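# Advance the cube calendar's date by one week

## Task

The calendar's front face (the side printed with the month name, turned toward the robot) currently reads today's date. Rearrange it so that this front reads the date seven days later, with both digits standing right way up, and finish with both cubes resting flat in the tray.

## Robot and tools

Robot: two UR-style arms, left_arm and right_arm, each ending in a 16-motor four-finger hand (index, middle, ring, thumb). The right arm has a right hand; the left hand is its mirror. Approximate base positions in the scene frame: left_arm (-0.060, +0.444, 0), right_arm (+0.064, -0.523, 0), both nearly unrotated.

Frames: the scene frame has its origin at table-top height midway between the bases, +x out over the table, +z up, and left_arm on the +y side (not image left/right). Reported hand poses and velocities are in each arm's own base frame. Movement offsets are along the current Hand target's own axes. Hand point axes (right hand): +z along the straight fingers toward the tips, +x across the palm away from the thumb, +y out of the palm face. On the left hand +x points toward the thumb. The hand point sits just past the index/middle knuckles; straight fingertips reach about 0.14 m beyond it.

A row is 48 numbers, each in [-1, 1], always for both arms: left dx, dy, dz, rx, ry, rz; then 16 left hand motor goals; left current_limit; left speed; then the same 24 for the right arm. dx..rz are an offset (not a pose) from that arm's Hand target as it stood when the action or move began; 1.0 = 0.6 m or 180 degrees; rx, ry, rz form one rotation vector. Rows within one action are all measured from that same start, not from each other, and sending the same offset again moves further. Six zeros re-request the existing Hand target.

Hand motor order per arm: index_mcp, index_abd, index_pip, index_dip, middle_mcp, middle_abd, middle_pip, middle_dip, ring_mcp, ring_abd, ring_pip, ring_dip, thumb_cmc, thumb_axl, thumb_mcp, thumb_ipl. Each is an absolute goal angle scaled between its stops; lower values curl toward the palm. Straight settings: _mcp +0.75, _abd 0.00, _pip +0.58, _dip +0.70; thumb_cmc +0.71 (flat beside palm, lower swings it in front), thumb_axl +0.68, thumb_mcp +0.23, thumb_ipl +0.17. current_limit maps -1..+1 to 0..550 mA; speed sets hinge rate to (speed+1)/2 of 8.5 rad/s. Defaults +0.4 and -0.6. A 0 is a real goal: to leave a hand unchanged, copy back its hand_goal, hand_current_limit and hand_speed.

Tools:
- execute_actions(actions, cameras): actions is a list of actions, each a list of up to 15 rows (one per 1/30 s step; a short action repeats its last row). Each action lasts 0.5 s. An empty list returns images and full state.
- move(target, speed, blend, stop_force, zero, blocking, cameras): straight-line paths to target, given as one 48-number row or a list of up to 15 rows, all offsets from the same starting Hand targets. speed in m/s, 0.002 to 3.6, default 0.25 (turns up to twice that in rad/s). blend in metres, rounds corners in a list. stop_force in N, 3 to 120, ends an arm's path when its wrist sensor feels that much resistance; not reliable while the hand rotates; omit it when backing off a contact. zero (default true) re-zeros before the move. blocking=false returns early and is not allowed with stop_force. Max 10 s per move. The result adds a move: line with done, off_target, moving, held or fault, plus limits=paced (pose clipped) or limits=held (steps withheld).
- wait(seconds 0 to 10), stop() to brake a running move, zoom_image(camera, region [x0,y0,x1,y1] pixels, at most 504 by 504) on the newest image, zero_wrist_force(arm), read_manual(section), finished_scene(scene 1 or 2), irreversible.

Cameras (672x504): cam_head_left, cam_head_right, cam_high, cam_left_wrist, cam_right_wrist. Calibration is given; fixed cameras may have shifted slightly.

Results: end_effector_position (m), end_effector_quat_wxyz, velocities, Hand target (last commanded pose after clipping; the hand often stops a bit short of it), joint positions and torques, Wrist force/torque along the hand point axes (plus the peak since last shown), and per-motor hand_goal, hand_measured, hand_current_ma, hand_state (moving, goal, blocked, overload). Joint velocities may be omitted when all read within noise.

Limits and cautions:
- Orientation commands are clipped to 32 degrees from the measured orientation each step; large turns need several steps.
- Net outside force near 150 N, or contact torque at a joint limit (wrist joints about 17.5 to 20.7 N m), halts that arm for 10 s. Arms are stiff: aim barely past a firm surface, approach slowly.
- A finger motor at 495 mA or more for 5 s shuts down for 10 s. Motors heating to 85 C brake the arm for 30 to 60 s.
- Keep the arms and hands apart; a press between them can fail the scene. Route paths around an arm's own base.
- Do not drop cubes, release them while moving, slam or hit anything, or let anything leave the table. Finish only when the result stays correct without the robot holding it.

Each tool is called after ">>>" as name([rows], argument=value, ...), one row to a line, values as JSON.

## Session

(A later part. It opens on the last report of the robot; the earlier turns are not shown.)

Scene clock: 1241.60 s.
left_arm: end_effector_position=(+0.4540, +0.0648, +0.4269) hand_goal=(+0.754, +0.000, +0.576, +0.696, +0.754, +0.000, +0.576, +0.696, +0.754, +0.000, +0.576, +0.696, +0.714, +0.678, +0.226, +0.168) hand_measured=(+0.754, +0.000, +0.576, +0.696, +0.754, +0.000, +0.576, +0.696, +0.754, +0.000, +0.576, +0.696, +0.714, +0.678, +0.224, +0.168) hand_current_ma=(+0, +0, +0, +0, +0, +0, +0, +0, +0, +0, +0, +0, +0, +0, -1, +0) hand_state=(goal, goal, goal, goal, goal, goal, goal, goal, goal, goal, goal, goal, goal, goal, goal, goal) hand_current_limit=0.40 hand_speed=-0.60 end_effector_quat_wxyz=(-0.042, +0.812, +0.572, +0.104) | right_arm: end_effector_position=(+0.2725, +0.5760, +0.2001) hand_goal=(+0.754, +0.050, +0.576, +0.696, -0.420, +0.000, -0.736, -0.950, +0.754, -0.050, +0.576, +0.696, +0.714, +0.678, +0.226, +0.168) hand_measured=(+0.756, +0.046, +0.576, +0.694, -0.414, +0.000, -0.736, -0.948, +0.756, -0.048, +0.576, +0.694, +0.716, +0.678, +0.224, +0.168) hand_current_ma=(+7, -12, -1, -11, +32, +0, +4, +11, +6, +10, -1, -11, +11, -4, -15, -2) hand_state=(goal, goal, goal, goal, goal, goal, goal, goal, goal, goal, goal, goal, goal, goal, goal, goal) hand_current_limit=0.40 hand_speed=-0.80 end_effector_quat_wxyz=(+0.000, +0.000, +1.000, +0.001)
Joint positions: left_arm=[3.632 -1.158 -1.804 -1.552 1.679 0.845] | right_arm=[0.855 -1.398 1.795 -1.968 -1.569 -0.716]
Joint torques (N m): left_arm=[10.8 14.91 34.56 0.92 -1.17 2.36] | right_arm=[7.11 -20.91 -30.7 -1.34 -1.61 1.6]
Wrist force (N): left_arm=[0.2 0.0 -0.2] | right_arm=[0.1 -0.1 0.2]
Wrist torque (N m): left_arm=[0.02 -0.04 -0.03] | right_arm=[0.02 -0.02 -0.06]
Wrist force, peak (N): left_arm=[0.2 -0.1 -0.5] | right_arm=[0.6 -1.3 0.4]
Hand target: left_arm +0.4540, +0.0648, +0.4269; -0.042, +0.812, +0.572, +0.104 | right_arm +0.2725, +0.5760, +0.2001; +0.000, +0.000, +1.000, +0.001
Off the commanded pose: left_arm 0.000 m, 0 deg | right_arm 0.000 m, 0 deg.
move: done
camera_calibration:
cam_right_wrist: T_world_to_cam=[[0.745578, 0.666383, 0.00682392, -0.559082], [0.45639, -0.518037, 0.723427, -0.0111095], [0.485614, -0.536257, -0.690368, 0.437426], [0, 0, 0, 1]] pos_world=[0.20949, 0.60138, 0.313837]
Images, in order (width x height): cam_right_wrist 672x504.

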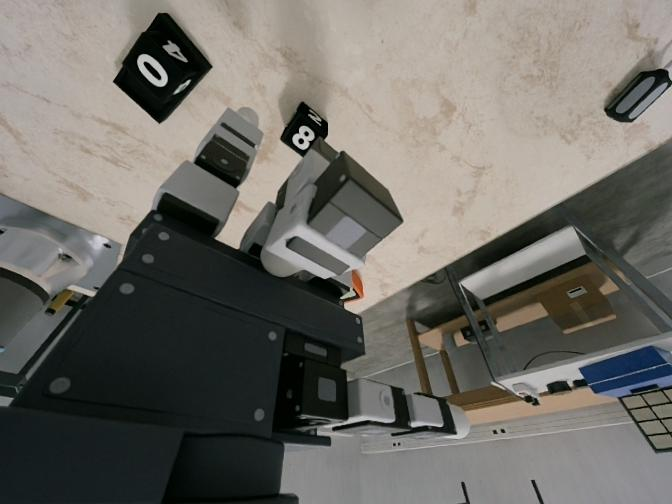

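>>> move([
  [0,0,0,0,0,0,0.754,0,0.576,0.696,0.754,0,0.576,0.696,0.754,0,0.576,0.696,0.714,0.678,0.226,0.168,0.4,-0.6,-0.0033,-0.0017,0.1168,0,0,0,0.754,0.05,0.576,0.696,-0.42,0,-0.737,-0.95,0.754,-0.05,0.576,0.696,0.714,0.678,0.226,0.168,0.4,-0.8],
  [0,0,0,0,0,0,0.754,0,0.576,0.696,0.754,0,0.576,0.696,0.754,0,0.576,0.696,0.714,0.678,0.226,0.168,0.4,-0.6,-0.0033,-0.0017,0.1168,0,0,0,0.754,-0.26,0.576,0.696,-0.42,0,-0.737,-0.95,0.754,0.26,0.576,0.696,0.714,0.678,0.226,0.168,0.4,-0.8],
  [0,0,0,0,0,0,0.754,0,0.576,0.696,0.754,0,0.576,0.696,0.754,0,0.576,0.696,0.714,0.678,0.226,0.168,0.4,-0.6,-0.0033,-0.0017,0.0333,0,0,0,0.754,-0.26,0.576,0.696,-0.42,0,-0.737,-0.95,0.754,0.26,0.576,0.696,0.714,0.678,0.226,0.168,0.4,-0.8],
  [0,0,0,0,0,0,0.754,0,0.576,0.696,0.754,0,0.576,0.696,0.754,0,0.576,0.696,0.714,0.678,0.226,0.168,0.4,-0.6,-0.0033,-0.2402,0.0238,-0.361,0,0,0.754,-0.26,0.576,0.696,-0.42,0,-0.737,-0.95,0.754,0.26,0.576,0.696,0.714,0.678,0.226,0.168,0.4,-0.8],
  [0,0,0,0,0,0,0.754,0,0.576,0.696,0.754,0,0.576,0.696,0.754,0,0.576,0.696,0.714,0.678,0.226,0.168,0.4,-0.6,-0.0033,-0.2402,0.0888,-0.361,0,0,0.754,-0.26,0.576,0.696,-0.42,0,-0.737,-0.95,0.754,0.26,0.576,0.696,0.714,0.678,0.226,0.168,0.4,-0.8],
], speed=[0.12,0.1,0.12,0.3,0.1], blend=[0,0,0.01,0.01,0], cameras=["cam_right_wrist"])

>>> zoom_image(camera="cam_right_wrist", region=[220, 80, 360, 200])

Scene clock: 1276.83 s.
left_arm: end_effector_position=(+0.4540, +0.0648, +0.4269) hand_goal=(+0.754, +0.000, +0.576, +0.696, +0.754, +0.000, +0.576, +0.696, +0.754, +0.000, +0.576, +0.696, +0.714, +0.678, +0.226, +0.168) hand_measured=(+0.754, +0.000, +0.576, +0.696, +0.754, +0.000, +0.576, +0.696, +0.754, +0.000, +0.576, +0.696, +0.714, +0.678, +0.224, +0.168) hand_current_ma=(+0, +0, +0, +0, +0, +0, +0, +0, +0, +0, +0, +0, +0, +0, -1, +0) hand_state=(goal, goal, goal, goal, goal, goal, goal, goal, goal, goal, goal, goal, goal, goal, goal, goal) hand_current_limit=0.40 hand_speed=-0.60 end_effector_quat_wxyz=(-0.042, +0.812, +0.572, +0.104) | right_arm: end_effector_position=(+0.2744, +0.4319, +0.1467) hand_goal=(+0.754, -0.260, +0.576, +0.696, -0.420, +0.000, -0.736, -0.950, +0.754, +0.260, +0.576, +0.696, +0.714, +0.678, +0.226, +0.168) hand_measured=(+0.764, -0.170, +0.578, +0.694, -0.414, +0.000, -0.736, -0.948, +0.762, +0.162, +0.578, +0.694, +0.720, +0.678, +0.224, +0.168) hand_current_ma=(+46, +378, +5, -7, +32, +0, +4, +11, +43, -385, +8, -5, +26, -4, -15, -2) hand_state=(goal, blocked, goal, goal, goal, goal, goal, goal, goal, blocked, goal, goal, goal, goal, goal, goal) hand_current_limit=0.40 hand_speed=-0.80 end_effector_quat_wxyz=(-0.001, +0.000, +0.843, +0.538)
Joint positions: left_arm=[3.632 -1.158 -1.804 -1.552 1.679 0.845] | right_arm=[0.203 -0.987 2.663 -3.654 -0.478 -1.118]
Joint torques (N m): left_arm=[10.43 14.66 33.76 1.03 -1.13 2.36] | right_arm=[6.72 -16.1 -8.29 -4.99 4.21 1.84]
Wrist force (N): left_arm=[0.2 0.0 -0.2] | right_arm=[0.7 -0.5 0.5]
Wrist torque (N m): left_arm=[0.02 -0.05 -0.03] | right_arm=[-0.12 -0.10 0.10]
Wrist force, peak (N): left_arm=[0.4 0.2 -0.4] | right_arm=[1.0 -1.3 0.8]
Hand target: left_arm +0.4540, +0.0648, +0.4269; -0.042, +0.812, +0.572, +0.104 | right_arm +0.2745, +0.4320, +0.1467; +0.000, +0.000, +0.843, +0.538
Off the commanded pose: left_arm 0.000 m, 0 deg | right_arm 0.000 m, 0 deg.
move: done
camera_calibration:
cam_right_wrist: T_world_to_cam=[[0.746078, 0.275779, 0.606064, -0.383371], [0.455987, -0.87489, -0.163227, 0.236285], [0.485225, 0.398137, -0.778488, -0.0682316], [0, 0, 0, 1]] pos_world=[0.211389, 0.339614, 0.217798]
Images, in order (width x height): cam_right_wrist 672x504.

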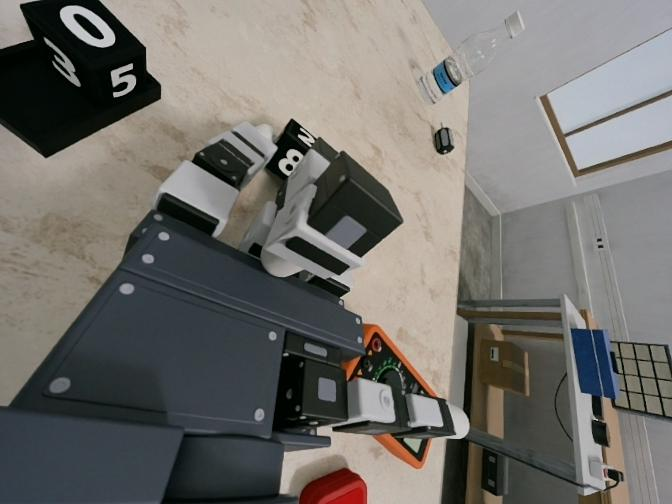

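Scaled by 3.600 from the camera's 672x504 image, which has a finer 960x720 frame.

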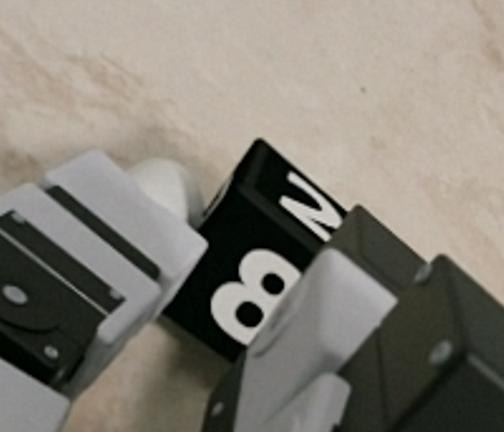

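>>> move(target=[0,0,0,0,0,0,0.754,0,0.576,0.696,0.754,0,0.576,0.696,0.754,0,0.576,0.696,0.714,0.678,0.226,0.168,0.4,-0.6,0,-0.0257,0.0120,0,0,0,0.754,-0.26,0.576,0.696,-0.42,0,-0.737,-0.95,0.754,0.26,0.576,0.696,0.714,0.678,0.226,0.168,0.4,-0.6], speed=0.012, stop_force=5, cameras=["cam_right_wrist", "cam_high"])

>>> zoom_image(camera="cam_right_wrist", region=[220, 80, 360, 200])

>>> zoom_image(camera="cam_high", region=[310, 150, 370, 210])

Scene clock: 1291.57 s.
left_arm: end_effector_position=(+0.4540, +0.0648, +0.4269) hand_goal=(+0.754, +0.000, +0.576, +0.696, +0.754, +0.000, +0.576, +0.696, +0.754, +0.000, +0.576, +0.696, +0.714, +0.678, +0.226, +0.168) hand_measured=(+0.754, +0.000, +0.576, +0.696, +0.754, +0.000, +0.576, +0.696, +0.754, +0.000, +0.576, +0.696, +0.714, +0.678, +0.224, +0.168) hand_current_ma=(+0, +0, +0, +0, +0, +0, +0, +0, +0, +0, +0, +0, +0, +0, -1, +0) hand_state=(goal, goal, goal, goal, goal, goal, goal, goal, goal, goal, goal, goal, goal, goal, goal, goal) hand_current_limit=0.40 hand_speed=-0.60 end_effector_quat_wxyz=(-0.042, +0.812, +0.572, +0.104) | right_arm: end_effector_position=(+0.2744, +0.4320, +0.1296) hand_goal=(+0.754, -0.260, +0.576, +0.696, -0.420, +0.000, -0.736, -0.950, +0.754, +0.260, +0.576, +0.696, +0.714, +0.678, +0.226, +0.168) hand_measured=(+0.734, -0.172, +0.560, +0.686, -0.414, +0.000, -0.736, -0.948, +0.732, +0.162, +0.556, +0.684, +0.720, +0.678, +0.224, +0.168) hand_current_ma=(-102, +375, -72, -42, +32, +0, +4, +11, -104, -385, -89, -52, +26, -4, -15, -2) hand_state=(blocked, blocked, goal, goal, goal, goal, goal, goal, blocked, blocked, goal, goal, goal, goal, goal, goal) hand_current_limit=0.40 hand_speed=-0.60 end_effector_quat_wxyz=(+0.000, +0.000, +0.843, +0.538)
Joint positions: left_arm=[3.632 -1.158 -1.804 -1.552 1.679 0.845] | right_arm=[0.203 -0.9 2.653 -3.732 -0.478 -1.116]
Joint torques (N m): left_arm=[10.27 14.69 33.43 1 -1.13 2.47] | right_arm=[7.07 -16.56 -6.2 -4.45 0.32 1.43]
Wrist force (N): left_arm=[0.2 0.1 -0.2] | right_arm=[0.6 2.8 -1.9]
Wrist torque (N m): left_arm=[0.02 -0.04 -0.03] | right_arm=[-0.16 -0.01 0.16]
Wrist force, peak (N): left_arm=[0.3 -0.1 -0.5] | right_arm=[0.9 3.2 -2.0]
Hand target: left_arm +0.4540, +0.0648, +0.4269; -0.042, +0.812, +0.572, +0.104 | right_arm +0.2744, +0.4320, +0.1296; +0.000, +0.000, +0.843, +0.538
Off the commanded pose: left_arm 0.000 m, 0 deg | right_arm 0.000 m, 0 deg.
move: done
camera_calibration:
cam_right_wrist: T_world_to_cam=[[0.746129, 0.275226, 0.606253, -0.372959], [0.455581, -0.875063, -0.163433, 0.233784], [0.485528, 0.398139, -0.778298, -0.0816099], [0, 0, 0, 1]] pos_world=[0.211392, 0.339716, 0.200799]
Images, in order (width x height): cam_high 672x504, cam_right_wrist 672x504.

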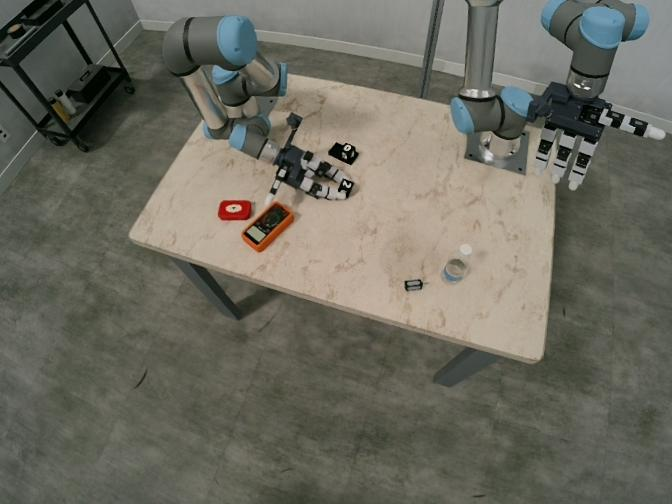

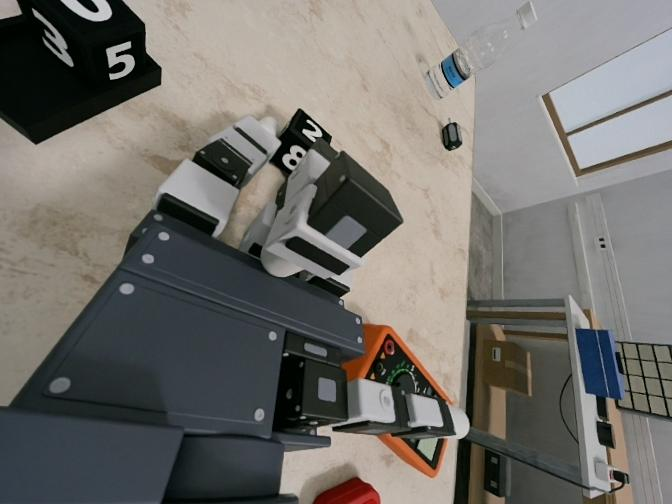

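Scaled by 3.600 from the camera's 672x504 image, which has a finer 960x720 frame.

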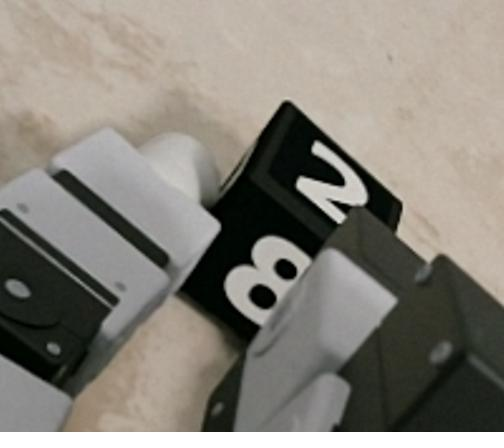

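Scaled by 8.400 from the camera's 672x504 image, which has a finer 960x720 frame.

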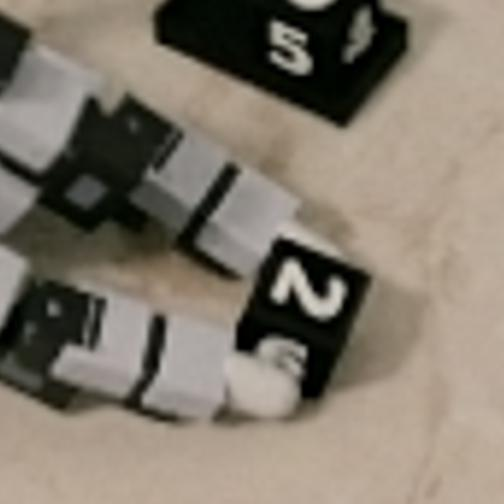

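>>> move([
  [0,0,0,0,0,0,0.754,0,0.576,0.696,0.754,0,0.576,0.696,0.754,0,0.576,0.696,0.714,0.678,0.226,0.168,0.4,-0.6,0,0,0,0,0,0,0.754,0.05,0.576,0.696,-0.42,0,-0.737,-0.95,0.754,-0.05,0.576,0.696,0.714,0.678,0.226,0.168,0.4,-0.8],
  [0,0,0,0,0,0,0.754,0,0.576,0.696,0.754,0,0.576,0.696,0.754,0,0.576,0.696,0.714,0.678,0.226,0.168,0.4,-0.6,0,0,-0.0833,0,0,0,0.754,0.05,0.576,0.696,-0.42,0,-0.737,-0.95,0.754,-0.05,0.576,0.696,0.714,0.678,0.226,0.168,0.4,-0.8],
  [0,0,0,0,0,0,0.754,0,0.576,0.696,0.754,0,0.576,0.696,0.754,0,0.576,0.696,0.714,0.678,0.226,0.168,0.4,-0.6,0,0.1047,-0.0953,0,0,0,0.754,0.05,0.576,0.696,-0.42,0,-0.737,-0.95,0.754,-0.05,0.576,0.696,0.714,0.678,0.226,0.168,0.4,-0.8],
  [0,0,0,0,0,0,0.754,0,0.576,0.696,0.754,0,0.576,0.696,0.754,0,0.576,0.696,0.714,0.678,0.226,0.168,0.4,-0.6,0,0.2078,0.1679,0.3617,0,0,0.754,0.05,0.576,0.696,-0.42,0,-0.737,-0.95,0.754,-0.05,0.576,0.696,0.714,0.678,0.226,0.168,0.4,-0.8],
], speed=[0.05,0.15,0.25,0.3], blend=[0,0.01,0.02,0], cameras=["cam_right_wrist","cam_head_left"])

>>> zoom_image(camera="cam_right_wrist", region=[250, 80, 350, 180])

Scene clock: 1327.80 s.
left_arm: end_effector_position=(+0.4540, +0.0648, +0.4269) hand_goal=(+0.754, +0.000, +0.576, +0.696, +0.754, +0.000, +0.576, +0.696, +0.754, +0.000, +0.576, +0.696, +0.714, +0.678, +0.226, +0.168) hand_measured=(+0.754, +0.000, +0.576, +0.696, +0.754, +0.000, +0.576, +0.696, +0.754, +0.000, +0.576, +0.696, +0.714, +0.678, +0.224, +0.168) hand_current_ma=(+0, +0, +0, +0, +0, +0, +0, +0, +0, +0, +0, +0, +0, +0, -1, +0) hand_state=(goal, goal, goal, goal, goal, goal, goal, goal, goal, goal, goal, goal, goal, goal, goal, goal) hand_current_limit=0.40 hand_speed=-0.60 end_effector_quat_wxyz=(-0.042, +0.812, +0.572, +0.104) | right_arm: end_effector_position=(+0.2745, +0.5759, +0.2002) hand_goal=(+0.754, +0.050, +0.576, +0.696, -0.420, +0.000, -0.736, -0.950, +0.754, -0.050, +0.576, +0.696, +0.714, +0.678, +0.226, +0.168) hand_measured=(+0.756, +0.046, +0.576, +0.694, -0.414, +0.000, -0.736, -0.948, +0.756, -0.048, +0.576, +0.694, +0.716, +0.678, +0.224, +0.168) hand_current_ma=(+6, -12, -1, -11, +32, +0, +4, +11, +5, +10, -1, -11, +11, -4, -16, -2) hand_state=(goal, goal, goal, goal, goal, goal, goal, goal, goal, goal, goal, goal, goal, goal, goal, goal) hand_current_limit=0.40 hand_speed=-0.80 end_effector_quat_wxyz=(+0.000, +0.000, +1.000, +0.000)
Joint positions: left_arm=[3.632 -1.158 -1.804 -1.552 1.679 0.845] | right_arm=[0.853 -1.396 1.791 -1.965 -1.571 -0.718]
Joint torques (N m): left_arm=[9.6 15 32.73 0.88 -0.97 2.48] | right_arm=[7.76 -20.38 -30.3 -1.14 -1.67 1.54]
Wrist force (N): left_arm=[0.2 0.0 -0.3] | right_arm=[-0.1 -0.3 0.4]
Wrist torque (N m): left_arm=[0.02 -0.04 -0.03] | right_arm=[-0.03 0.01 -0.08]
Wrist force, peak (N): left_arm=[0.6 0.0 -0.1] | right_arm=[0.8 2.9 -1.9]
Hand target: left_arm +0.4540, +0.0648, +0.4269; -0.042, +0.812, +0.572, +0.104 | right_arm +0.2745, +0.5759, +0.2002; +0.000, +0.000, +1.000, +0.000
Off the commanded pose: left_arm 0.000 m, 0 deg | right_arm 0.000 m, 0 deg.
move: done
camera_calibration:
cam_right_wrist: T_world_to_cam=[[0.745595, 0.666377, 0.00540953, -0.560189], [0.456348, -0.51648, 0.724566, -0.0133347], [0.485628, -0.537764, -0.689185, 0.437103], [0, 0, 0, 1]] pos_world=[0.21149, 0.601468, 0.313937]
Images, in order (width x height): cam_head_left 672x504, cam_right_wrist 672x504.

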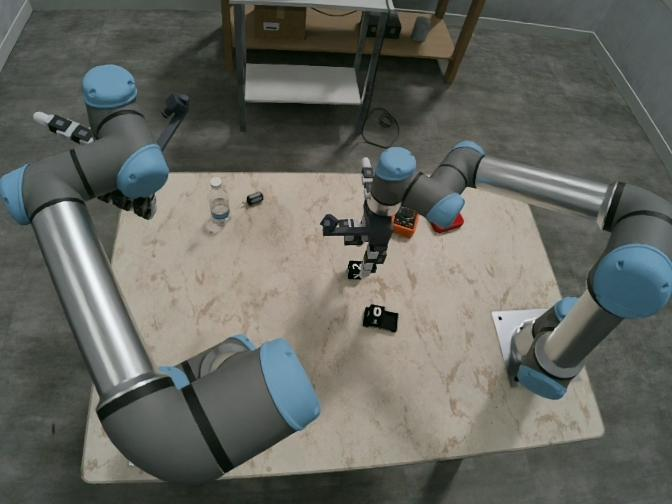

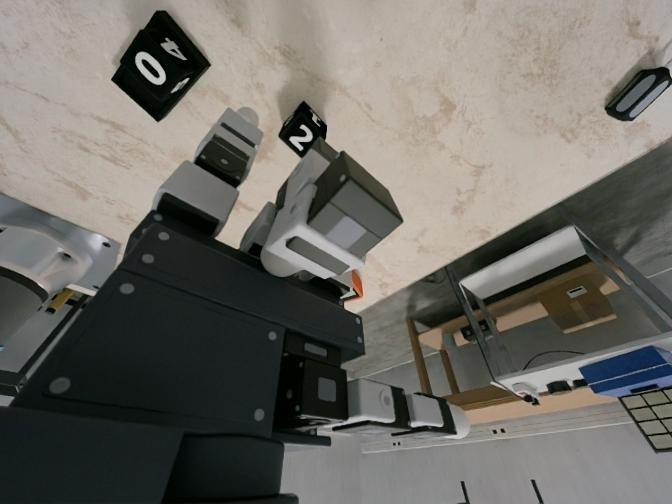

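Scaled by 5.040 from the camera's 672x504 image, which has a finer 960x720 frame.

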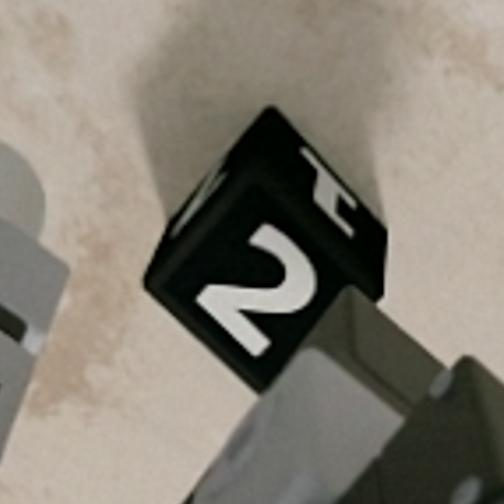

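>>> move([
  [0,0,0,0,0,0,0.754,0,0.576,0.696,0.754,0,0.576,0.696,0.754,0,0.576,0.696,0.714,0.678,0.226,0.168,0.4,-0.6,-0.0138,-0.0077,0.117,0,0,0.0278,0.754,0.05,0.576,0.696,-0.42,0,-0.737,-0.95,0.754,-0.05,0.576,0.696,0.714,0.678,0.226,0.168,0.4,-0.8],
  [0,0,0,0,0,0,0.754,0,0.576,0.696,0.754,0,0.576,0.696,0.754,0,0.576,0.696,0.714,0.678,0.226,0.168,0.4,-0.6,-0.0138,-0.0077,0.117,0,0,0.0278,0.754,-0.26,0.576,0.696,-0.42,0,-0.737,-0.95,0.754,0.26,0.576,0.696,0.714,0.678,0.226,0.168,0.4,-0.8],
  [0,0,0,0,0,0,0.754,0,0.576,0.696,0.754,0,0.576,0.696,0.754,0,0.576,0.696,0.714,0.678,0.226,0.168,0.4,-0.6,-0.0138,-0.0077,0,0,0,0.0278,0.754,-0.26,0.576,0.696,-0.42,0,-0.737,-0.95,0.754,0.26,0.576,0.696,0.714,0.678,0.226,0.168,0.4,-0.8],
], speed=[0.12,0.1,0.15], cameras=["cam_right_wrist"])

>>> zoom_image(camera="cam_right_wrist", region=[220, 80, 360, 200])

Scene clock: 1367.60 s.
left_arm: end_effector_position=(+0.4540, +0.0648, +0.4269) hand_goal=(+0.754, +0.000, +0.576, +0.696, +0.754, +0.000, +0.576, +0.696, +0.754, +0.000, +0.576, +0.696, +0.714, +0.678, +0.226, +0.168) hand_measured=(+0.754, +0.000, +0.576, +0.696, +0.754, +0.000, +0.576, +0.696, +0.754, +0.000, +0.576, +0.696, +0.714, +0.678, +0.224, +0.168) hand_current_ma=(+0, +0, +0, +0, +0, +0, +0, +0, +0, +0, +0, +0, +0, +0, -1, +0) hand_state=(goal, goal, goal, goal, goal, goal, goal, goal, goal, goal, goal, goal, goal, goal, goal, goal) hand_current_limit=0.40 hand_speed=-0.60 end_effector_quat_wxyz=(-0.042, +0.812, +0.572, +0.104) | right_arm: end_effector_position=(+0.2828, +0.5713, +0.2001) hand_goal=(+0.754, -0.260, +0.576, +0.696, -0.420, +0.000, -0.736, -0.950, +0.754, +0.260, +0.576, +0.696, +0.714, +0.678, +0.226, +0.168) hand_measured=(+0.754, -0.166, +0.576, +0.694, -0.414, +0.000, -0.736, -0.948, +0.756, +0.166, +0.576, +0.694, +0.716, +0.678, +0.224, +0.168) hand_current_ma=(+4, +385, -1, -11, +33, +0, +4, +11, +5, -385, -1, -11, +10, -4, -16, -2) hand_state=(goal, blocked, goal, goal, goal, goal, goal, goal, goal, blocked, goal, goal, goal, goal, goal, goal) hand_current_limit=0.40 hand_speed=-0.80 end_effector_quat_wxyz=(+0.000, +0.044, +0.999, +0.000)
Joint positions: left_arm=[3.632 -1.158 -1.804 -1.552 1.679 0.845] | right_arm=[0.849 -1.399 1.796 -1.966 -1.571 -0.635]
Joint torques (N m): left_arm=[10.31 14.85 32.63 0.9 -0.99 2.53] | right_arm=[-5.79 -40.15 -30.17 -1.11 -1.44 -1.36]
Wrist force (N): left_arm=[0.3 -0.1 -0.2] | right_arm=[0.1 0.1 0.8]
Wrist torque (N m): left_arm=[0.01 -0.06 -0.02] | right_arm=[-0.01 -0.03 -0.05]
Wrist force, peak (N): left_arm=[0.5 -0.1 -0.4] | right_arm=[0.3 -0.6 1.9]
Hand target: left_arm +0.4540, +0.0648, +0.4269; -0.042, +0.812, +0.572, +0.104 | right_arm +0.2828, +0.5713, +0.2002; +0.000, +0.044, +0.999, -0.001
Off the commanded pose: left_arm 0.000 m, 0 deg | right_arm 0.000 m, 0 deg.
move: done
camera_calibration:
cam_right_wrist: T_world_to_cam=[[0.800882, 0.598799, 0.00525817, -0.540241], [0.409515, -0.554083, 0.724768, 0.0153614], [0.436904, -0.5783, -0.688973, 0.467406], [0, 0, 0, 1]] pos_world=[0.222167, 0.602308, 0.313737]
Images, in order (width x height): cam_right_wrist 672x504.

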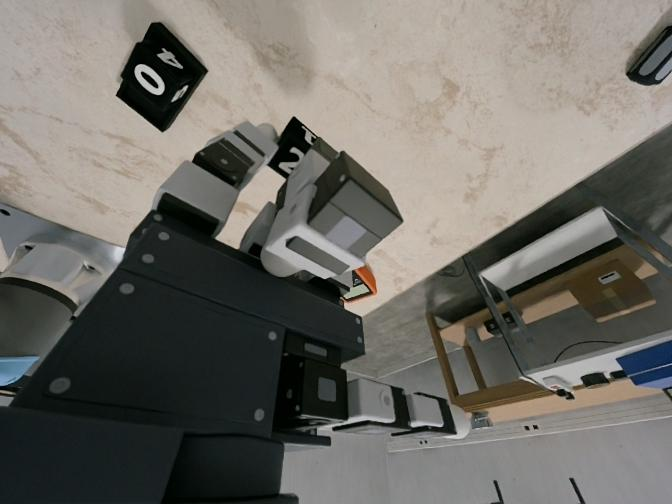

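Scaled by 3.600 from the camera's 672x504 image, which has a finer 960x720 frame.

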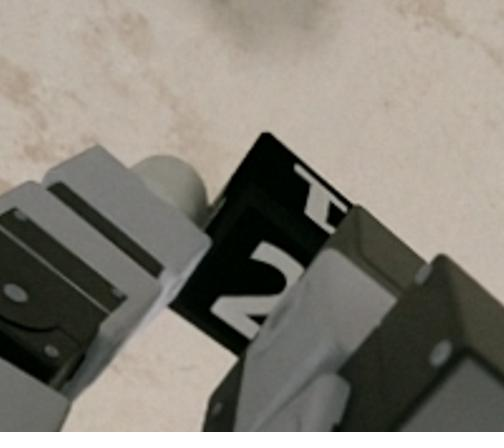

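>>> move([
  [0,0,0,0,0,0,0.754,0,0.576,0.696,0.754,0,0.576,0.696,0.754,0,0.576,0.696,0.714,0.678,0.226,0.168,0.4,-0.6,0.153,-0.2164,-0.0667,0,0,0.5278,0.754,-0.26,0.576,0.696,-0.42,0,-0.737,-0.95,0.754,0.26,0.576,0.696,0.714,0.678,0.226,0.168,0.4,-0.8],
  [0,0,0,0,0,0,0.754,0,0.576,0.696,0.754,0,0.576,0.696,0.754,0,0.576,0.696,0.714,0.678,0.226,0.168,0.4,-0.6,0.3357,-0.3840,0,0,0,-0.9506,0.754,-0.26,0.576,0.696,-0.42,0,-0.737,-0.95,0.754,0.26,0.576,0.696,0.714,0.678,0.226,0.168,0.4,-0.8],
  [0,0,0,0,0,0,0.754,0,0.576,0.696,0.754,0,0.576,0.696,0.754,0,0.576,0.696,0.714,0.678,0.226,0.168,0.4,-0.6,0.3357,-0.3840,0.0783,0,0,-0.9506,0.754,-0.26,0.576,0.696,-0.42,0,-0.737,-0.95,0.754,0.26,0.576,0.696,0.714,0.678,0.226,0.168,0.4,-0.8],
], speed=[0.4,0.4,0.1], blend=[0.03, 0,0], cameras=["cam_right_wrist"])

>>> zoom_image(camera="cam_right_wrist", region=[220, 80, 360, 200])

Scene clock: 1386.10 s.
left_arm: end_effector_position=(+0.4540, +0.0648, +0.4269) hand_goal=(+0.754, +0.000, +0.576, +0.696, +0.754, +0.000, +0.576, +0.696, +0.754, +0.000, +0.576, +0.696, +0.714, +0.678, +0.226, +0.168) hand_measured=(+0.754, +0.000, +0.576, +0.696, +0.754, +0.000, +0.576, +0.696, +0.754, +0.000, +0.576, +0.696, +0.714, +0.678, +0.224, +0.168) hand_current_ma=(+0, +0, +0, +0, +0, +0, +0, +0, +0, +0, +0, +0, +0, +0, -1, +0) hand_state=(goal, goal, goal, goal, goal, goal, goal, goal, goal, goal, goal, goal, goal, goal, goal, goal) hand_current_limit=0.40 hand_speed=-0.60 end_effector_quat_wxyz=(-0.042, +0.812, +0.572, +0.104) | right_arm: end_effector_position=(+0.0620, +0.3593, +0.1537) hand_goal=(+0.754, -0.260, +0.576, +0.696, -0.420, +0.000, -0.736, -0.950, +0.754, +0.260, +0.576, +0.696, +0.714, +0.678, +0.226, +0.168) hand_measured=(+0.754, -0.166, +0.576, +0.694, -0.414, +0.000, -0.736, -0.948, +0.756, +0.166, +0.576, +0.694, +0.716, +0.678, +0.224, +0.168) hand_current_ma=(+4, +385, -1, -11, +33, +0, +4, +11, +5, -385, -1, -11, +9, -4, -16, -2) hand_state=(goal, blocked, goal, goal, goal, goal, goal, goal, goal, blocked, goal, goal, goal, goal, goal, goal) hand_current_limit=0.40 hand_speed=-0.80 end_effector_quat_wxyz=(+0.001, +0.993, -0.121, +0.000)
Joint positions: left_arm=[3.632 -1.158 -1.804 -1.552 1.679 0.845] | right_arm=[1.034 -1.585 2.132 -2.117 -1.571 2.848]
Joint torques (N m): left_arm=[9.13 13.22 31.78 1.02 -0.92 2.47] | right_arm=[6.21 -11.17 -13.26 -4.43 -1.22 1.62]
Wrist force (N): left_arm=[0.2 0.0 -0.2] | right_arm=[0.2 0.1 0.9]
Wrist torque (N m): left_arm=[0.02 -0.05 -0.03] | right_arm=[-0.02 -0.06 -0.06]
Wrist force, peak (N): left_arm=[0.6 0.2 -0.3] | right_arm=[-0.3 0.0 1.2]
Hand target: left_arm +0.4540, +0.0648, +0.4269; -0.042, +0.812, +0.572, +0.104 | right_arm +0.0620, +0.3593, +0.1536; +0.001, +0.993, -0.121, +0.000
Off the commanded pose: left_arm 0.000 m, 0 deg | right_arm 0.000 m, 0 deg.
move: done
camera_calibration:
cam_right_wrist: T_world_to_cam=[[-0.883846, -0.467715, 0.00764435, 0.251019], [-0.317607, 0.612024, 0.72426, -0.352016], [-0.343425, 0.637706, -0.689485, 0.0208883], [0, 0, 0, 1]] pos_world=[0.117233, 0.319527, 0.267434]
Images, in order (width x height): cam_right_wrist 672x504.

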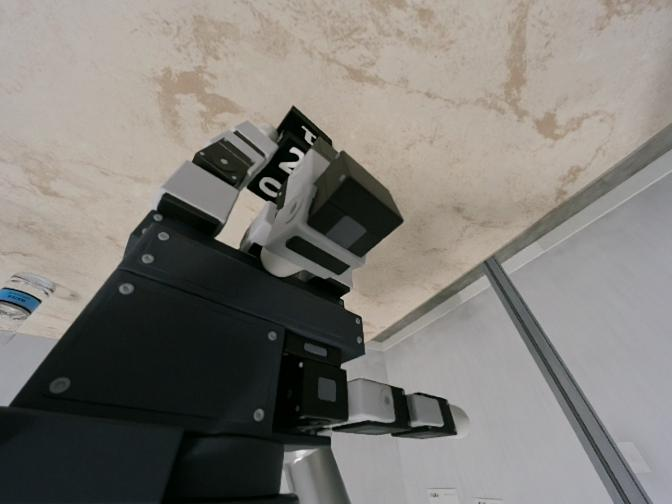

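Scaled by 3.600 from the camera's 672x504 image, which has a finer 960x720 frame.

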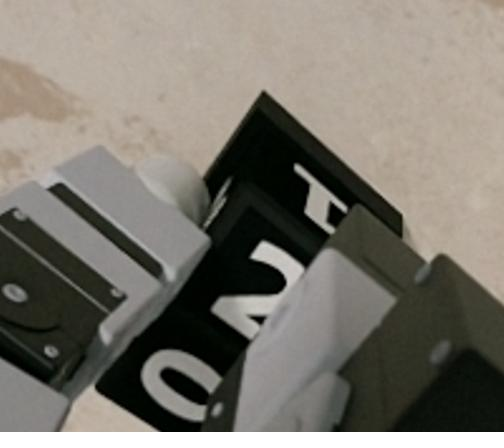

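>>> move(target=[0,0,0,0,0,0,0.754,0,0.576,0.696,0.754,0,0.576,0.696,0.754,0,0.576,0.696,0.714,0.678,0.226,0.168,0.4,-0.6,0,0,0.0267,0,0,0,0.754,-0.26,0.576,0.696,-0.42,0,-0.737,-0.95,0.754,0.26,0.576,0.696,0.714,0.678,0.226,0.168,0.4,-0.6], speed=0.01, stop_force=3)

Scene clock: 1392.30 s.
left_arm: end_effector_position=(+0.4540, +0.0648, +0.4269) hand_goal=(+0.754, +0.000, +0.576, +0.696, +0.754, +0.000, +0.576, +0.696, +0.754, +0.000, +0.576, +0.696, +0.714, +0.678, +0.226, +0.168) hand_measured=(+0.754, +0.000, +0.576, +0.696, +0.754, +0.000, +0.576, +0.696, +0.754, +0.000, +0.576, +0.696, +0.714, +0.678, +0.224, +0.168) hand_current_ma=(+0, +0, +0, +0, +0, +0, +0, +0, +0, +0, +0, +0, +0, +0, -1, +0) hand_state=(goal, goal, goal, goal, goal, goal, goal, goal, goal, goal, goal, goal, goal, goal, goal, goal) hand_current_limit=0.40 hand_speed=-0.60 end_effector_quat_wxyz=(-0.042, +0.812, +0.572, +0.104) | right_arm: end_effector_position=(+0.0620, +0.3593, +0.1460) hand_goal=(+0.754, -0.260, +0.576, +0.696, -0.420, +0.000, -0.736, -0.950, +0.754, +0.260, +0.576, +0.696, +0.714, +0.678, +0.226, +0.168) hand_measured=(+0.754, -0.166, +0.574, +0.692, -0.414, +0.000, -0.736, -0.948, +0.756, +0.170, +0.576, +0.694, +0.716, +0.678, +0.224, +0.168) hand_current_ma=(-3, +385, -5, -14, +33, +0, +4, +11, +11, -383, -1, -9, +9, -4, -16, -2) hand_state=(goal, blocked, goal, goal, goal, goal, goal, goal, goal, blocked, goal, goal, goal, goal, goal, goal) hand_current_limit=0.40 hand_speed=-0.60 end_effector_quat_wxyz=(+0.001, +0.993, -0.121, +0.000)
Joint positions: left_arm=[3.632 -1.158 -1.804 -1.552 1.679 0.845] | right_arm=[1.034 -1.573 2.144 -2.14 -1.571 2.848]
Joint torques (N m): left_arm=[9.32 13.8 30.36 0.99 -0.82 2.4] | right_arm=[3.77 -29.49 -27.51 -1 -0.9 1.47]
Wrist force (N): left_arm=[0.4 0.0 -0.2] | right_arm=[0.2 -0.2 -0.7]
Wrist torque (N m): left_arm=[0.02 -0.07 -0.02] | right_arm=[0.07 0.00 -0.07]
Wrist force, peak (N): left_arm=[0.3 -0.1 -0.5] | right_arm=[-0.3 -1.2 -4.3]
Hand target: left_arm +0.4540, +0.0648, +0.4269; -0.042, +0.812, +0.572, +0.104 | right_arm +0.0620, +0.3593, +0.1460; +0.001, +0.993, -0.121, +0.000 (not the last commanded pose)
Off the commanded pose: left_arm 0.000 m, 0 deg | right_arm 0.008 m, 0 deg.
move: contact (right_arm)

>>> wait(seconds=0, cameras=["cam_right_wrist", "cam_head_left", "cam_high"])

>>> zoom_image(camera="cam_right_wrist", region=[240, 90, 340, 190])

>>> zoom_image(camera="cam_high", region=[320, 130, 370, 180])

>>> zoom_image(camera="cam_head_left", region=[355, 290, 415, 350])

Scene clock: 1398.00 s.
left_arm: end_effector_position=(+0.4540, +0.0648, +0.4269) hand_goal=(+0.754, +0.000, +0.576, +0.696, +0.754, +0.000, +0.576, +0.696, +0.754, +0.000, +0.576, +0.696, +0.714, +0.678, +0.226, +0.168) hand_measured=(+0.754, +0.000, +0.576, +0.696, +0.754, +0.000, +0.576, +0.696, +0.754, +0.000, +0.576, +0.696, +0.714, +0.678, +0.224, +0.168) hand_current_ma=(+0, +0, +0, +0, +0, +0, +0, +0, +0, +0, +0, +0, +0, +0, -1, +0) hand_state=(goal, goal, goal, goal, goal, goal, goal, goal, goal, goal, goal, goal, goal, goal, goal, goal) hand_current_limit=0.40 hand_speed=-0.60 end_effector_quat_wxyz=(-0.042, +0.812, +0.572, +0.104) | right_arm: end_effector_position=(+0.0620, +0.3593, +0.1460) hand_goal=(+0.754, -0.260, +0.576, +0.696, -0.420, +0.000, -0.736, -0.950, +0.754, +0.260, +0.576, +0.696, +0.714, +0.678, +0.226, +0.168) hand_measured=(+0.754, -0.166, +0.574, +0.692, -0.414, +0.000, -0.736, -0.948, +0.756, +0.170, +0.576, +0.694, +0.716, +0.678, +0.224, +0.168) hand_current_ma=(-3, +385, -5, -14, +33, +0, +4, +11, +11, -383, -1, -9, +9, -4, -16, -2) hand_state=(goal, blocked, goal, goal, goal, goal, goal, goal, goal, blocked, goal, goal, goal, goal, goal, goal) hand_current_limit=0.40 hand_speed=-0.60 end_effector_quat_wxyz=(+0.001, +0.993, -0.121, +0.000)
Joint positions: left_arm=[3.632 -1.158 -1.804 -1.552 1.679 0.845] | right_arm=[1.034 -1.573 2.144 -2.14 -1.571 2.848]
Joint torques (N m): left_arm=[9.02 14 30.86 0.95 -0.8 2.53] | right_arm=[-1.44 -29.9 -27.9 -0.98 -0.77 1.38]
Wrist force (N): left_arm=[0.1 -0.1 0.0] | right_arm=[0.2 -0.2 -0.5]
Wrist torque (N m): left_arm=[-0.01 -0.03 -0.04] | right_arm=[0.07 -0.02 -0.06]
Wrist force, peak (N): left_arm=[0.0 -0.1 -0.6] | right_arm=[0.4 -0.2 -1.0]
Hand target: left_arm +0.4540, +0.0648, +0.4269; -0.042, +0.812, +0.572, +0.104 | right_arm +0.0620, +0.3593, +0.1460; +0.001, +0.993, -0.121, +0.000 (not the last commanded pose)
Off the commanded pose: left_arm 0.000 m, 0 deg | right_arm 0.008 m, 0 deg.
camera_calibration:
cam_right_wrist: T_world_to_cam=[[-0.883846, -0.467716, 0.00764314, 0.251079], [-0.317609, 0.612023, 0.72426, -0.346367], [-0.343425, 0.637706, -0.689485, 0.0155103], [0, 0, 0, 1]] pos_world=[0.117233, 0.319527, 0.259634]
Images, in order (width x height): cam_head_left 672x504, cam_high 672x504, cam_right_wrist 672x504.

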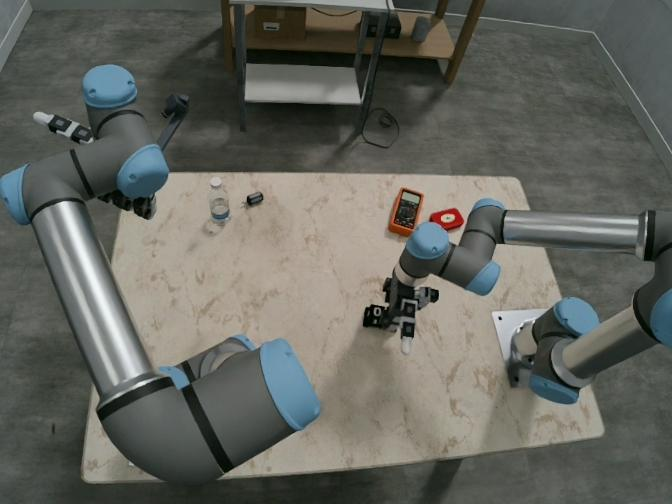

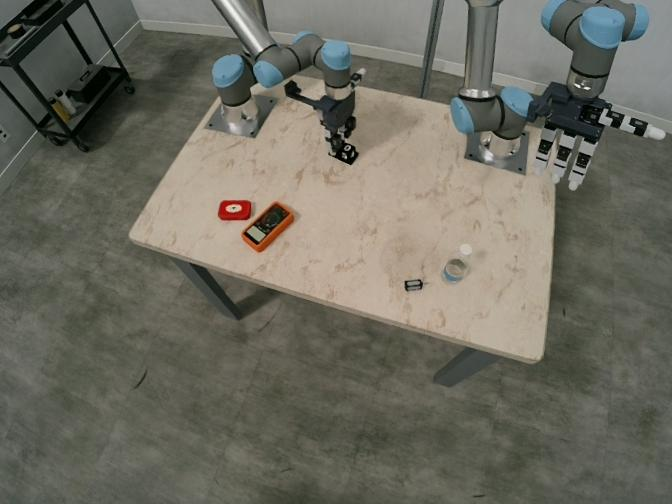

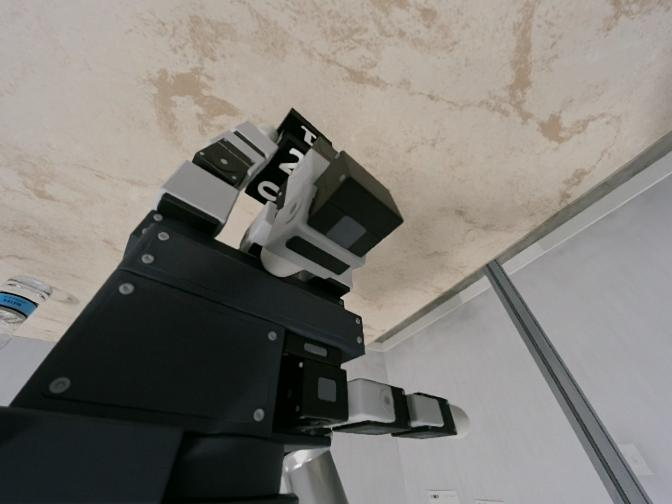

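Scaled by 5.040 from the camera's 672x504 image, which has a finer 960x720 frame.

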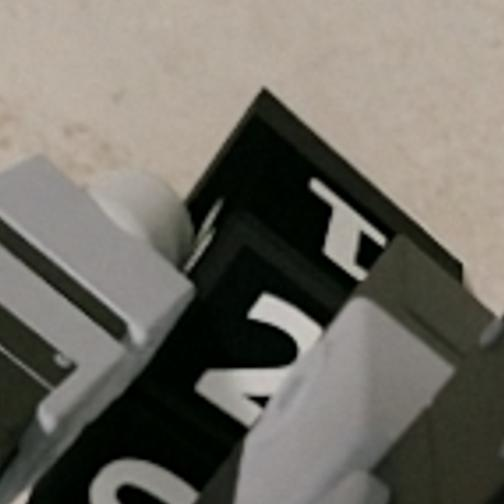

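Scaled by 10.080 from the camera's 672x504 image, which has a finer 960x720 frame.

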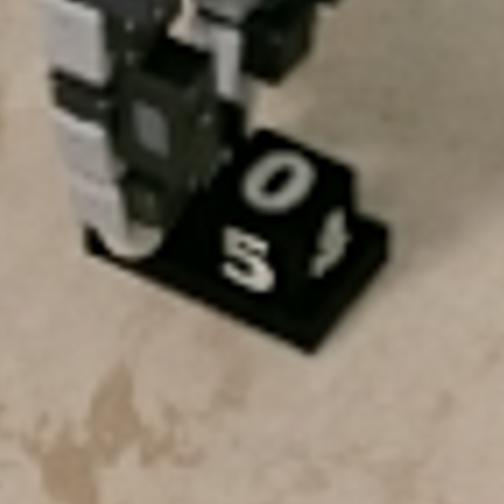

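Scaled by 8.400 from the camera's 672x504 image, which has a finer 960x720 frame.

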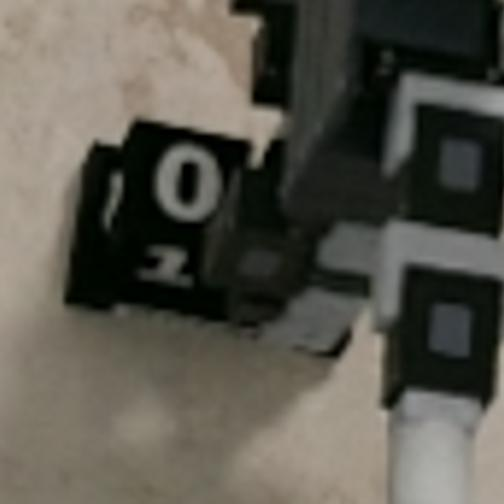

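>>> move([
  [0,0,0,0,0,0,0.754,0,0.576,0.696,0.754,0,0.576,0.696,0.754,0,0.576,0.696,0.714,0.678,0.226,0.168,0.4,-0.6,0,0,-0.012,0,0,0,0.754,-0.26,0.576,0.696,-0.42,0,-0.737,-0.95,0.754,0.26,0.576,0.696,0.714,0.678,0.226,0.168,0.4,-0.6],
  [0,0,0,0,0,0,0.754,0,0.576,0.696,0.754,0,0.576,0.696,0.754,0,0.576,0.696,0.714,0.678,0.226,0.168,0.4,-0.6,0,-0.0058,-0.012,0,0,0,0.754,-0.26,0.576,0.696,-0.42,0,-0.737,-0.95,0.754,0.26,0.576,0.696,0.714,0.678,0.226,0.168,0.4,-0.6],
], speed=0.05)

>>> move(target=[0,0,0,0,0,0,0.754,0,0.576,0.696,0.754,0,0.576,0.696,0.754,0,0.576,0.696,0.714,0.678,0.226,0.168,0.4,-0.6,0,0,0.0267,0,0,0,0.754,-0.26,0.576,0.696,-0.42,0,-0.737,-0.95,0.754,0.26,0.576,0.696,0.714,0.678,0.226,0.168,0.4,-0.6], speed=0.01, stop_force=3)

Scene clock: 1420.47 s.
left_arm: end_effector_position=(+0.4540, +0.0648, +0.4269) hand_goal=(+0.754, +0.000, +0.576, +0.696, +0.754, +0.000, +0.576, +0.696, +0.754, +0.000, +0.576, +0.696, +0.714, +0.678, +0.226, +0.168) hand_measured=(+0.754, +0.000, +0.576, +0.696, +0.754, +0.000, +0.576, +0.696, +0.754, +0.000, +0.576, +0.696, +0.714, +0.678, +0.224, +0.168) hand_current_ma=(+0, +0, +0, +0, +0, +0, +0, +0, +0, +0, +0, +0, +0, +0, -1, +0) hand_state=(goal, goal, goal, goal, goal, goal, goal, goal, goal, goal, goal, goal, goal, goal, goal, goal) hand_current_limit=0.40 hand_speed=-0.60 end_effector_quat_wxyz=(-0.042, +0.812, +0.572, +0.104) | right_arm: end_effector_position=(+0.0628, +0.3626, +0.1531) hand_goal=(+0.754, -0.260, +0.576, +0.696, -0.420, +0.000, -0.736, -0.950, +0.754, +0.260, +0.576, +0.696, +0.714, +0.678, +0.226, +0.168) hand_measured=(+0.754, -0.166, +0.574, +0.694, -0.414, +0.000, -0.736, -0.948, +0.756, +0.170, +0.576, +0.694, +0.716, +0.678, +0.224, +0.168) hand_current_ma=(-3, +385, -5, -13, +33, +0, +4, +11, +8, -383, -1, -9, +9, -4, -16, -2) hand_state=(goal, blocked, goal, goal, goal, goal, goal, goal, goal, blocked, goal, goal, goal, goal, goal, goal) hand_current_limit=0.40 hand_speed=-0.60 end_effector_quat_wxyz=(+0.001, +0.993, -0.121, +0.000)
Joint positions: left_arm=[3.632 -1.158 -1.804 -1.552 1.679 0.845] | right_arm=[1.036 -1.576 2.125 -2.119 -1.571 2.85]
Joint torques (N m): left_arm=[8.63 13.41 30.04 1.1 -0.77 2.39] | right_arm=[6.83 -10.51 -28.59 -1.09 -0.36 1.42]
Wrist force (N): left_arm=[0.2 0.0 -0.2] | right_arm=[0.3 0.1 0.5]
Wrist torque (N m): left_arm=[0.02 -0.04 -0.03] | right_arm=[0.01 -0.06 -0.05]
Wrist force, peak (N): left_arm=[0.5 0.1 -0.4] | right_arm=[0.2 -0.2 -1.0]
Hand target: left_arm +0.4540, +0.0648, +0.4269; -0.042, +0.812, +0.572, +0.104 | right_arm +0.0628, +0.3627, +0.1531; +0.001, +0.993, -0.121, +0.000
Off the commanded pose: left_arm 0.000 m, 0 deg | right_arm 0.000 m, 0 deg.
move: done

Scene clock: 1423.00 s.
left_arm: end_effector_position=(+0.4540, +0.0648, +0.4269) hand_goal=(+0.754, +0.000, +0.576, +0.696, +0.754, +0.000, +0.576, +0.696, +0.754, +0.000, +0.576, +0.696, +0.714, +0.678, +0.226, +0.168) hand_measured=(+0.754, +0.000, +0.576, +0.696, +0.754, +0.000, +0.576, +0.696, +0.754, +0.000, +0.576, +0.696, +0.714, +0.678, +0.224, +0.168) hand_current_ma=(+0, +0, +0, +0, +0, +0, +0, +0, +0, +0, +0, +0, +0, +0, -1, +0) hand_state=(goal, goal, goal, goal, goal, goal, goal, goal, goal, goal, goal, goal, goal, goal, goal, goal) hand_current_limit=0.40 hand_speed=-0.60 end_effector_quat_wxyz=(-0.042, +0.812, +0.572, +0.104) | right_arm: end_effector_position=(+0.0628, +0.3627, +0.1398) hand_goal=(+0.754, -0.260, +0.576, +0.696, -0.420, +0.000, -0.736, -0.950, +0.754, +0.260, +0.576, +0.696, +0.714, +0.678, +0.226, +0.168) hand_measured=(+0.756, -0.166, +0.576, +0.694, -0.414, +0.000, -0.736, -0.948, +0.754, +0.170, +0.576, +0.694, +0.716, +0.678, +0.224, +0.168) hand_current_ma=(+9, +385, +0, -6, +33, +0, +4, +11, +4, -381, +3, -4, +9, -4, -16, -2) hand_state=(goal, blocked, goal, goal, goal, goal, goal, goal, goal, blocked, goal, goal, goal, goal, goal, goal) hand_current_limit=0.40 hand_speed=-0.60 end_effector_quat_wxyz=(+0.001, +0.993, -0.121, +0.000)
Joint positions: left_arm=[3.632 -1.158 -1.804 -1.552 1.679 0.845] | right_arm=[1.036 -1.555 2.145 -2.159 -1.571 2.85]
Joint torques (N m): left_arm=[8.44 13.76 29.65 1.08 -0.87 2.46] | right_arm=[4.45 -30.66 -26.83 -0.81 0.1 1.6]
Wrist force (N): left_arm=[0.2 -0.1 -0.2] | right_arm=[0.3 -0.3 -0.2]
Wrist torque (N m): left_arm=[0.00 -0.05 -0.02] | right_arm=[0.04 -0.03 -0.05]
Wrist force, peak (N): left_arm=[0.2 0.0 -0.4] | right_arm=[-0.9 0.2 -8.2]
Hand target: left_arm +0.4540, +0.0648, +0.4269; -0.042, +0.812, +0.572, +0.104 | right_arm +0.0628, +0.3627, +0.1398; +0.001, +0.993, -0.121, +0.000 (not the last commanded pose)
Off the commanded pose: left_arm 0.000 m, 0 deg | right_arm 0.003 m, 0 deg.
move: contact (right_arm)

>>> move([
  [0,0,0,0,0,0,0.754,0,0.576,0.696,0.754,0,0.576,0.696,0.754,0,0.576,0.696,0.714,0.678,0.226,0.168,0.4,-0.6,0,0,0,0,0,0,0.754,0.05,0.576,0.696,-0.42,0,-0.737,-0.95,0.754,-0.05,0.576,0.696,0.714,0.678,0.226,0.168,0.4,-0.8],
  [0,0,0,0,0,0,0.754,0,0.576,0.696,0.754,0,0.576,0.696,0.754,0,0.576,0.696,0.714,0.678,0.226,0.168,0.4,-0.6,0,0,-0.1667,0,0,0,0.754,0.05,0.576,0.696,-0.42,0,-0.737,-0.95,0.754,-0.05,0.576,0.696,0.714,0.678,0.226,0.168,0.4,-0.8],
  [0,0,0,0,0,0,0.754,0,0.576,0.696,0.754,0,0.576,0.696,0.754,0,0.576,0.696,0.714,0.678,0.226,0.168,0.4,-0.6,-0.2,-0.1,-0.1667,0,0,-0.5,0.754,0.05,0.576,0.696,-0.42,0,-0.737,-0.95,0.754,-0.05,0.576,0.696,0.714,0.678,0.226,0.168,0.4,-0.8],
  [0,0,0,0,0,0,0.754,0,0.576,0.696,0.754,0,0.576,0.696,0.754,0,0.576,0.696,0.714,0.678,0.226,0.168,0.4,-0.6,-0.228,-0.2106,0,0,0,-0.995,0.754,0.05,0.576,0.696,0.95,0,0.95,0.95,0.754,-0.05,0.576,0.696,0.714,0.678,0.226,0.168,0.4,-0.6],
], speed=[0.05,0.15,0.4,0.4], cameras=["all"])

Scene clock: 1442.47 s.
left_arm: end_effector_position=(+0.4540, +0.0648, +0.4269) hand_goal=(+0.754, +0.000, +0.576, +0.696, +0.754, +0.000, +0.576, +0.696, +0.754, +0.000, +0.576, +0.696, +0.714, +0.678, +0.226, +0.168) hand_measured=(+0.754, +0.000, +0.576, +0.696, +0.754, +0.000, +0.576, +0.696, +0.754, +0.000, +0.576, +0.696, +0.714, +0.678, +0.224, +0.168) hand_current_ma=(+0, +0, +0, +0, +0, +0, +0, +0, +0, +0, +0, +0, +0, +0, -1, +0) hand_state=(goal, goal, goal, goal, goal, goal, goal, goal, goal, goal, goal, goal, goal, goal, goal, goal) hand_current_limit=0.40 hand_speed=-0.60 end_effector_quat_wxyz=(-0.042, +0.812, +0.572, +0.104) | right_arm: end_effector_position=(-0.0396, +0.5182, +0.1398) hand_goal=(+0.754, +0.050, +0.576, +0.696, +0.950, +0.000, +0.950, +0.950, +0.754, -0.050, +0.576, +0.696, +0.714, +0.678, +0.226, +0.168) hand_measured=(+0.756, +0.046, +0.576, +0.694, +0.940, +0.000, +0.942, +0.946, +0.754, -0.046, +0.576, +0.694, +0.716, +0.678, +0.224, +0.168) hand_current_ma=(+5, -15, +1, -6, -52, +0, -33, -15, +2, +12, +3, -4, +9, -4, -16, -2) hand_state=(goal, goal, goal, goal, goal, goal, goal, goal, goal, goal, goal, goal, goal, goal, goal, goal) hand_current_limit=0.40 hand_speed=-0.60 end_effector_quat_wxyz=(+0.000, +0.129, +0.992, -0.001)
Joint positions: left_arm=[3.632 -1.158 -1.804 -1.552 1.679 0.845] | right_arm=[1.456 -1.562 2.151 -2.159 -1.57 0.143]
Joint torques (N m): left_arm=[8.41 13.43 28.71 1.03 -0.67 2.53] | right_arm=[-7.75 -12.74 -12.91 -4.73 1.79 -1.82]
Wrist force (N): left_arm=[0.3 0.0 0.0] | right_arm=[0.0 0.3 0.3]
Wrist torque (N m): left_arm=[-0.01 -0.05 -0.02] | right_arm=[-0.02 0.00 0.07]
Wrist force, peak (N): left_arm=[0.5 -0.3 -0.2] | right_arm=[-3.6 -1.0 -18.2]
Hand target: left_arm +0.4540, +0.0648, +0.4269; -0.042, +0.812, +0.572, +0.104 | right_arm -0.0396, +0.5182, +0.1398; +0.000, +0.129, +0.992, -0.001
Off the commanded pose: left_arm 0.000 m, 0 deg | right_arm 0.000 m, 0 deg.
move: done
camera_calibration:
cam_left_wrist: T_world_to_cam=[[-0.876023, -0.447516, -0.179757, 0.475409], [-0.407033, 0.486164, 0.773284, -0.222824], [-0.258666, 0.750582, -0.608045, 0.45594], [0, 0, 0, 1]] pos_world=[0.443709, -0.0211378, 0.534997]
cam_right_wrist: T_world_to_cam=[[0.891065, 0.453846, 0.0051866, -0.171257], [0.309265, -0.615484, 0.724938, 0.189467], [0.332202, -0.644363, -0.688795, 0.566062], [0, 0, 0, 1]] pos_world=[-0.0940412, 0.559088, 0.253437]

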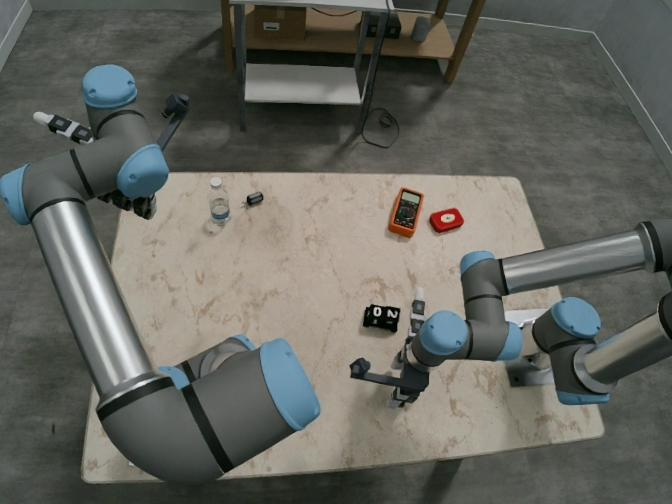

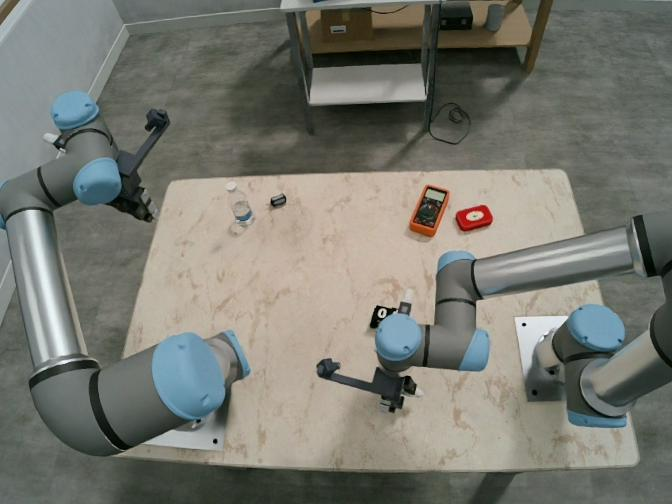

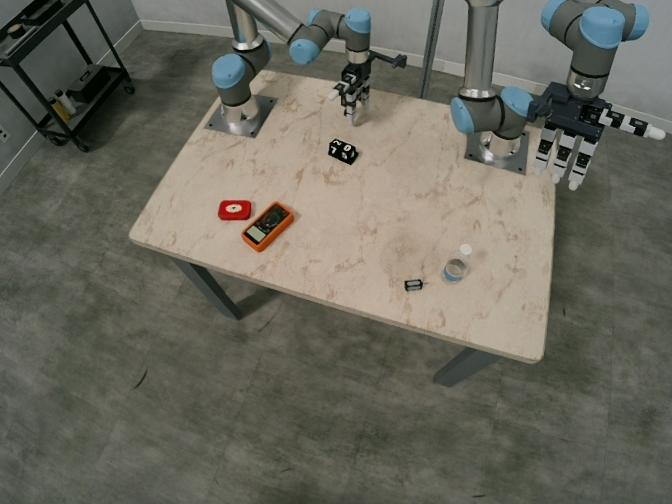

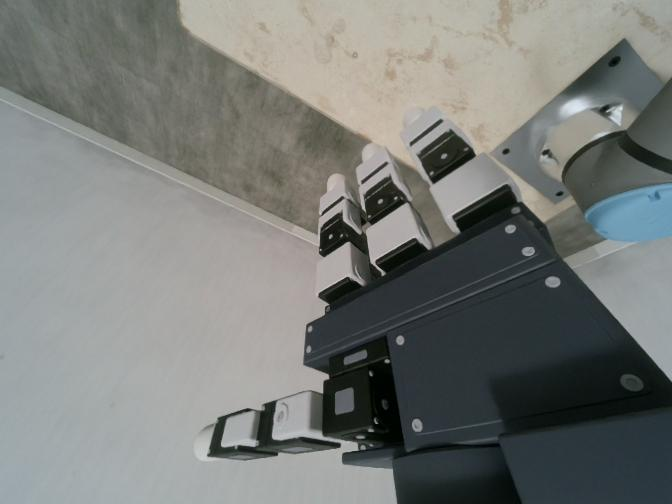

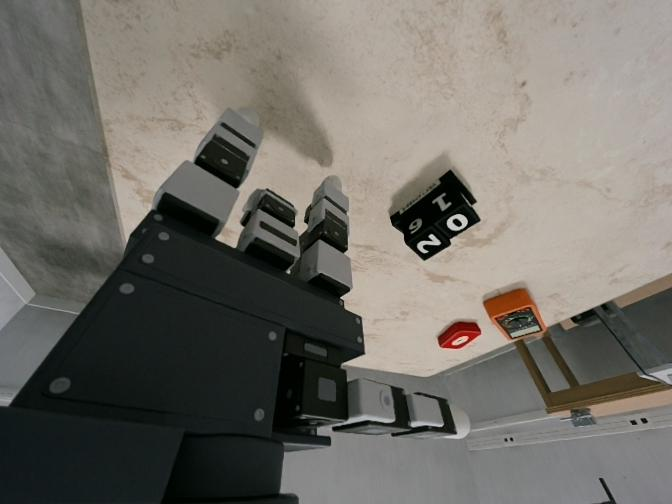

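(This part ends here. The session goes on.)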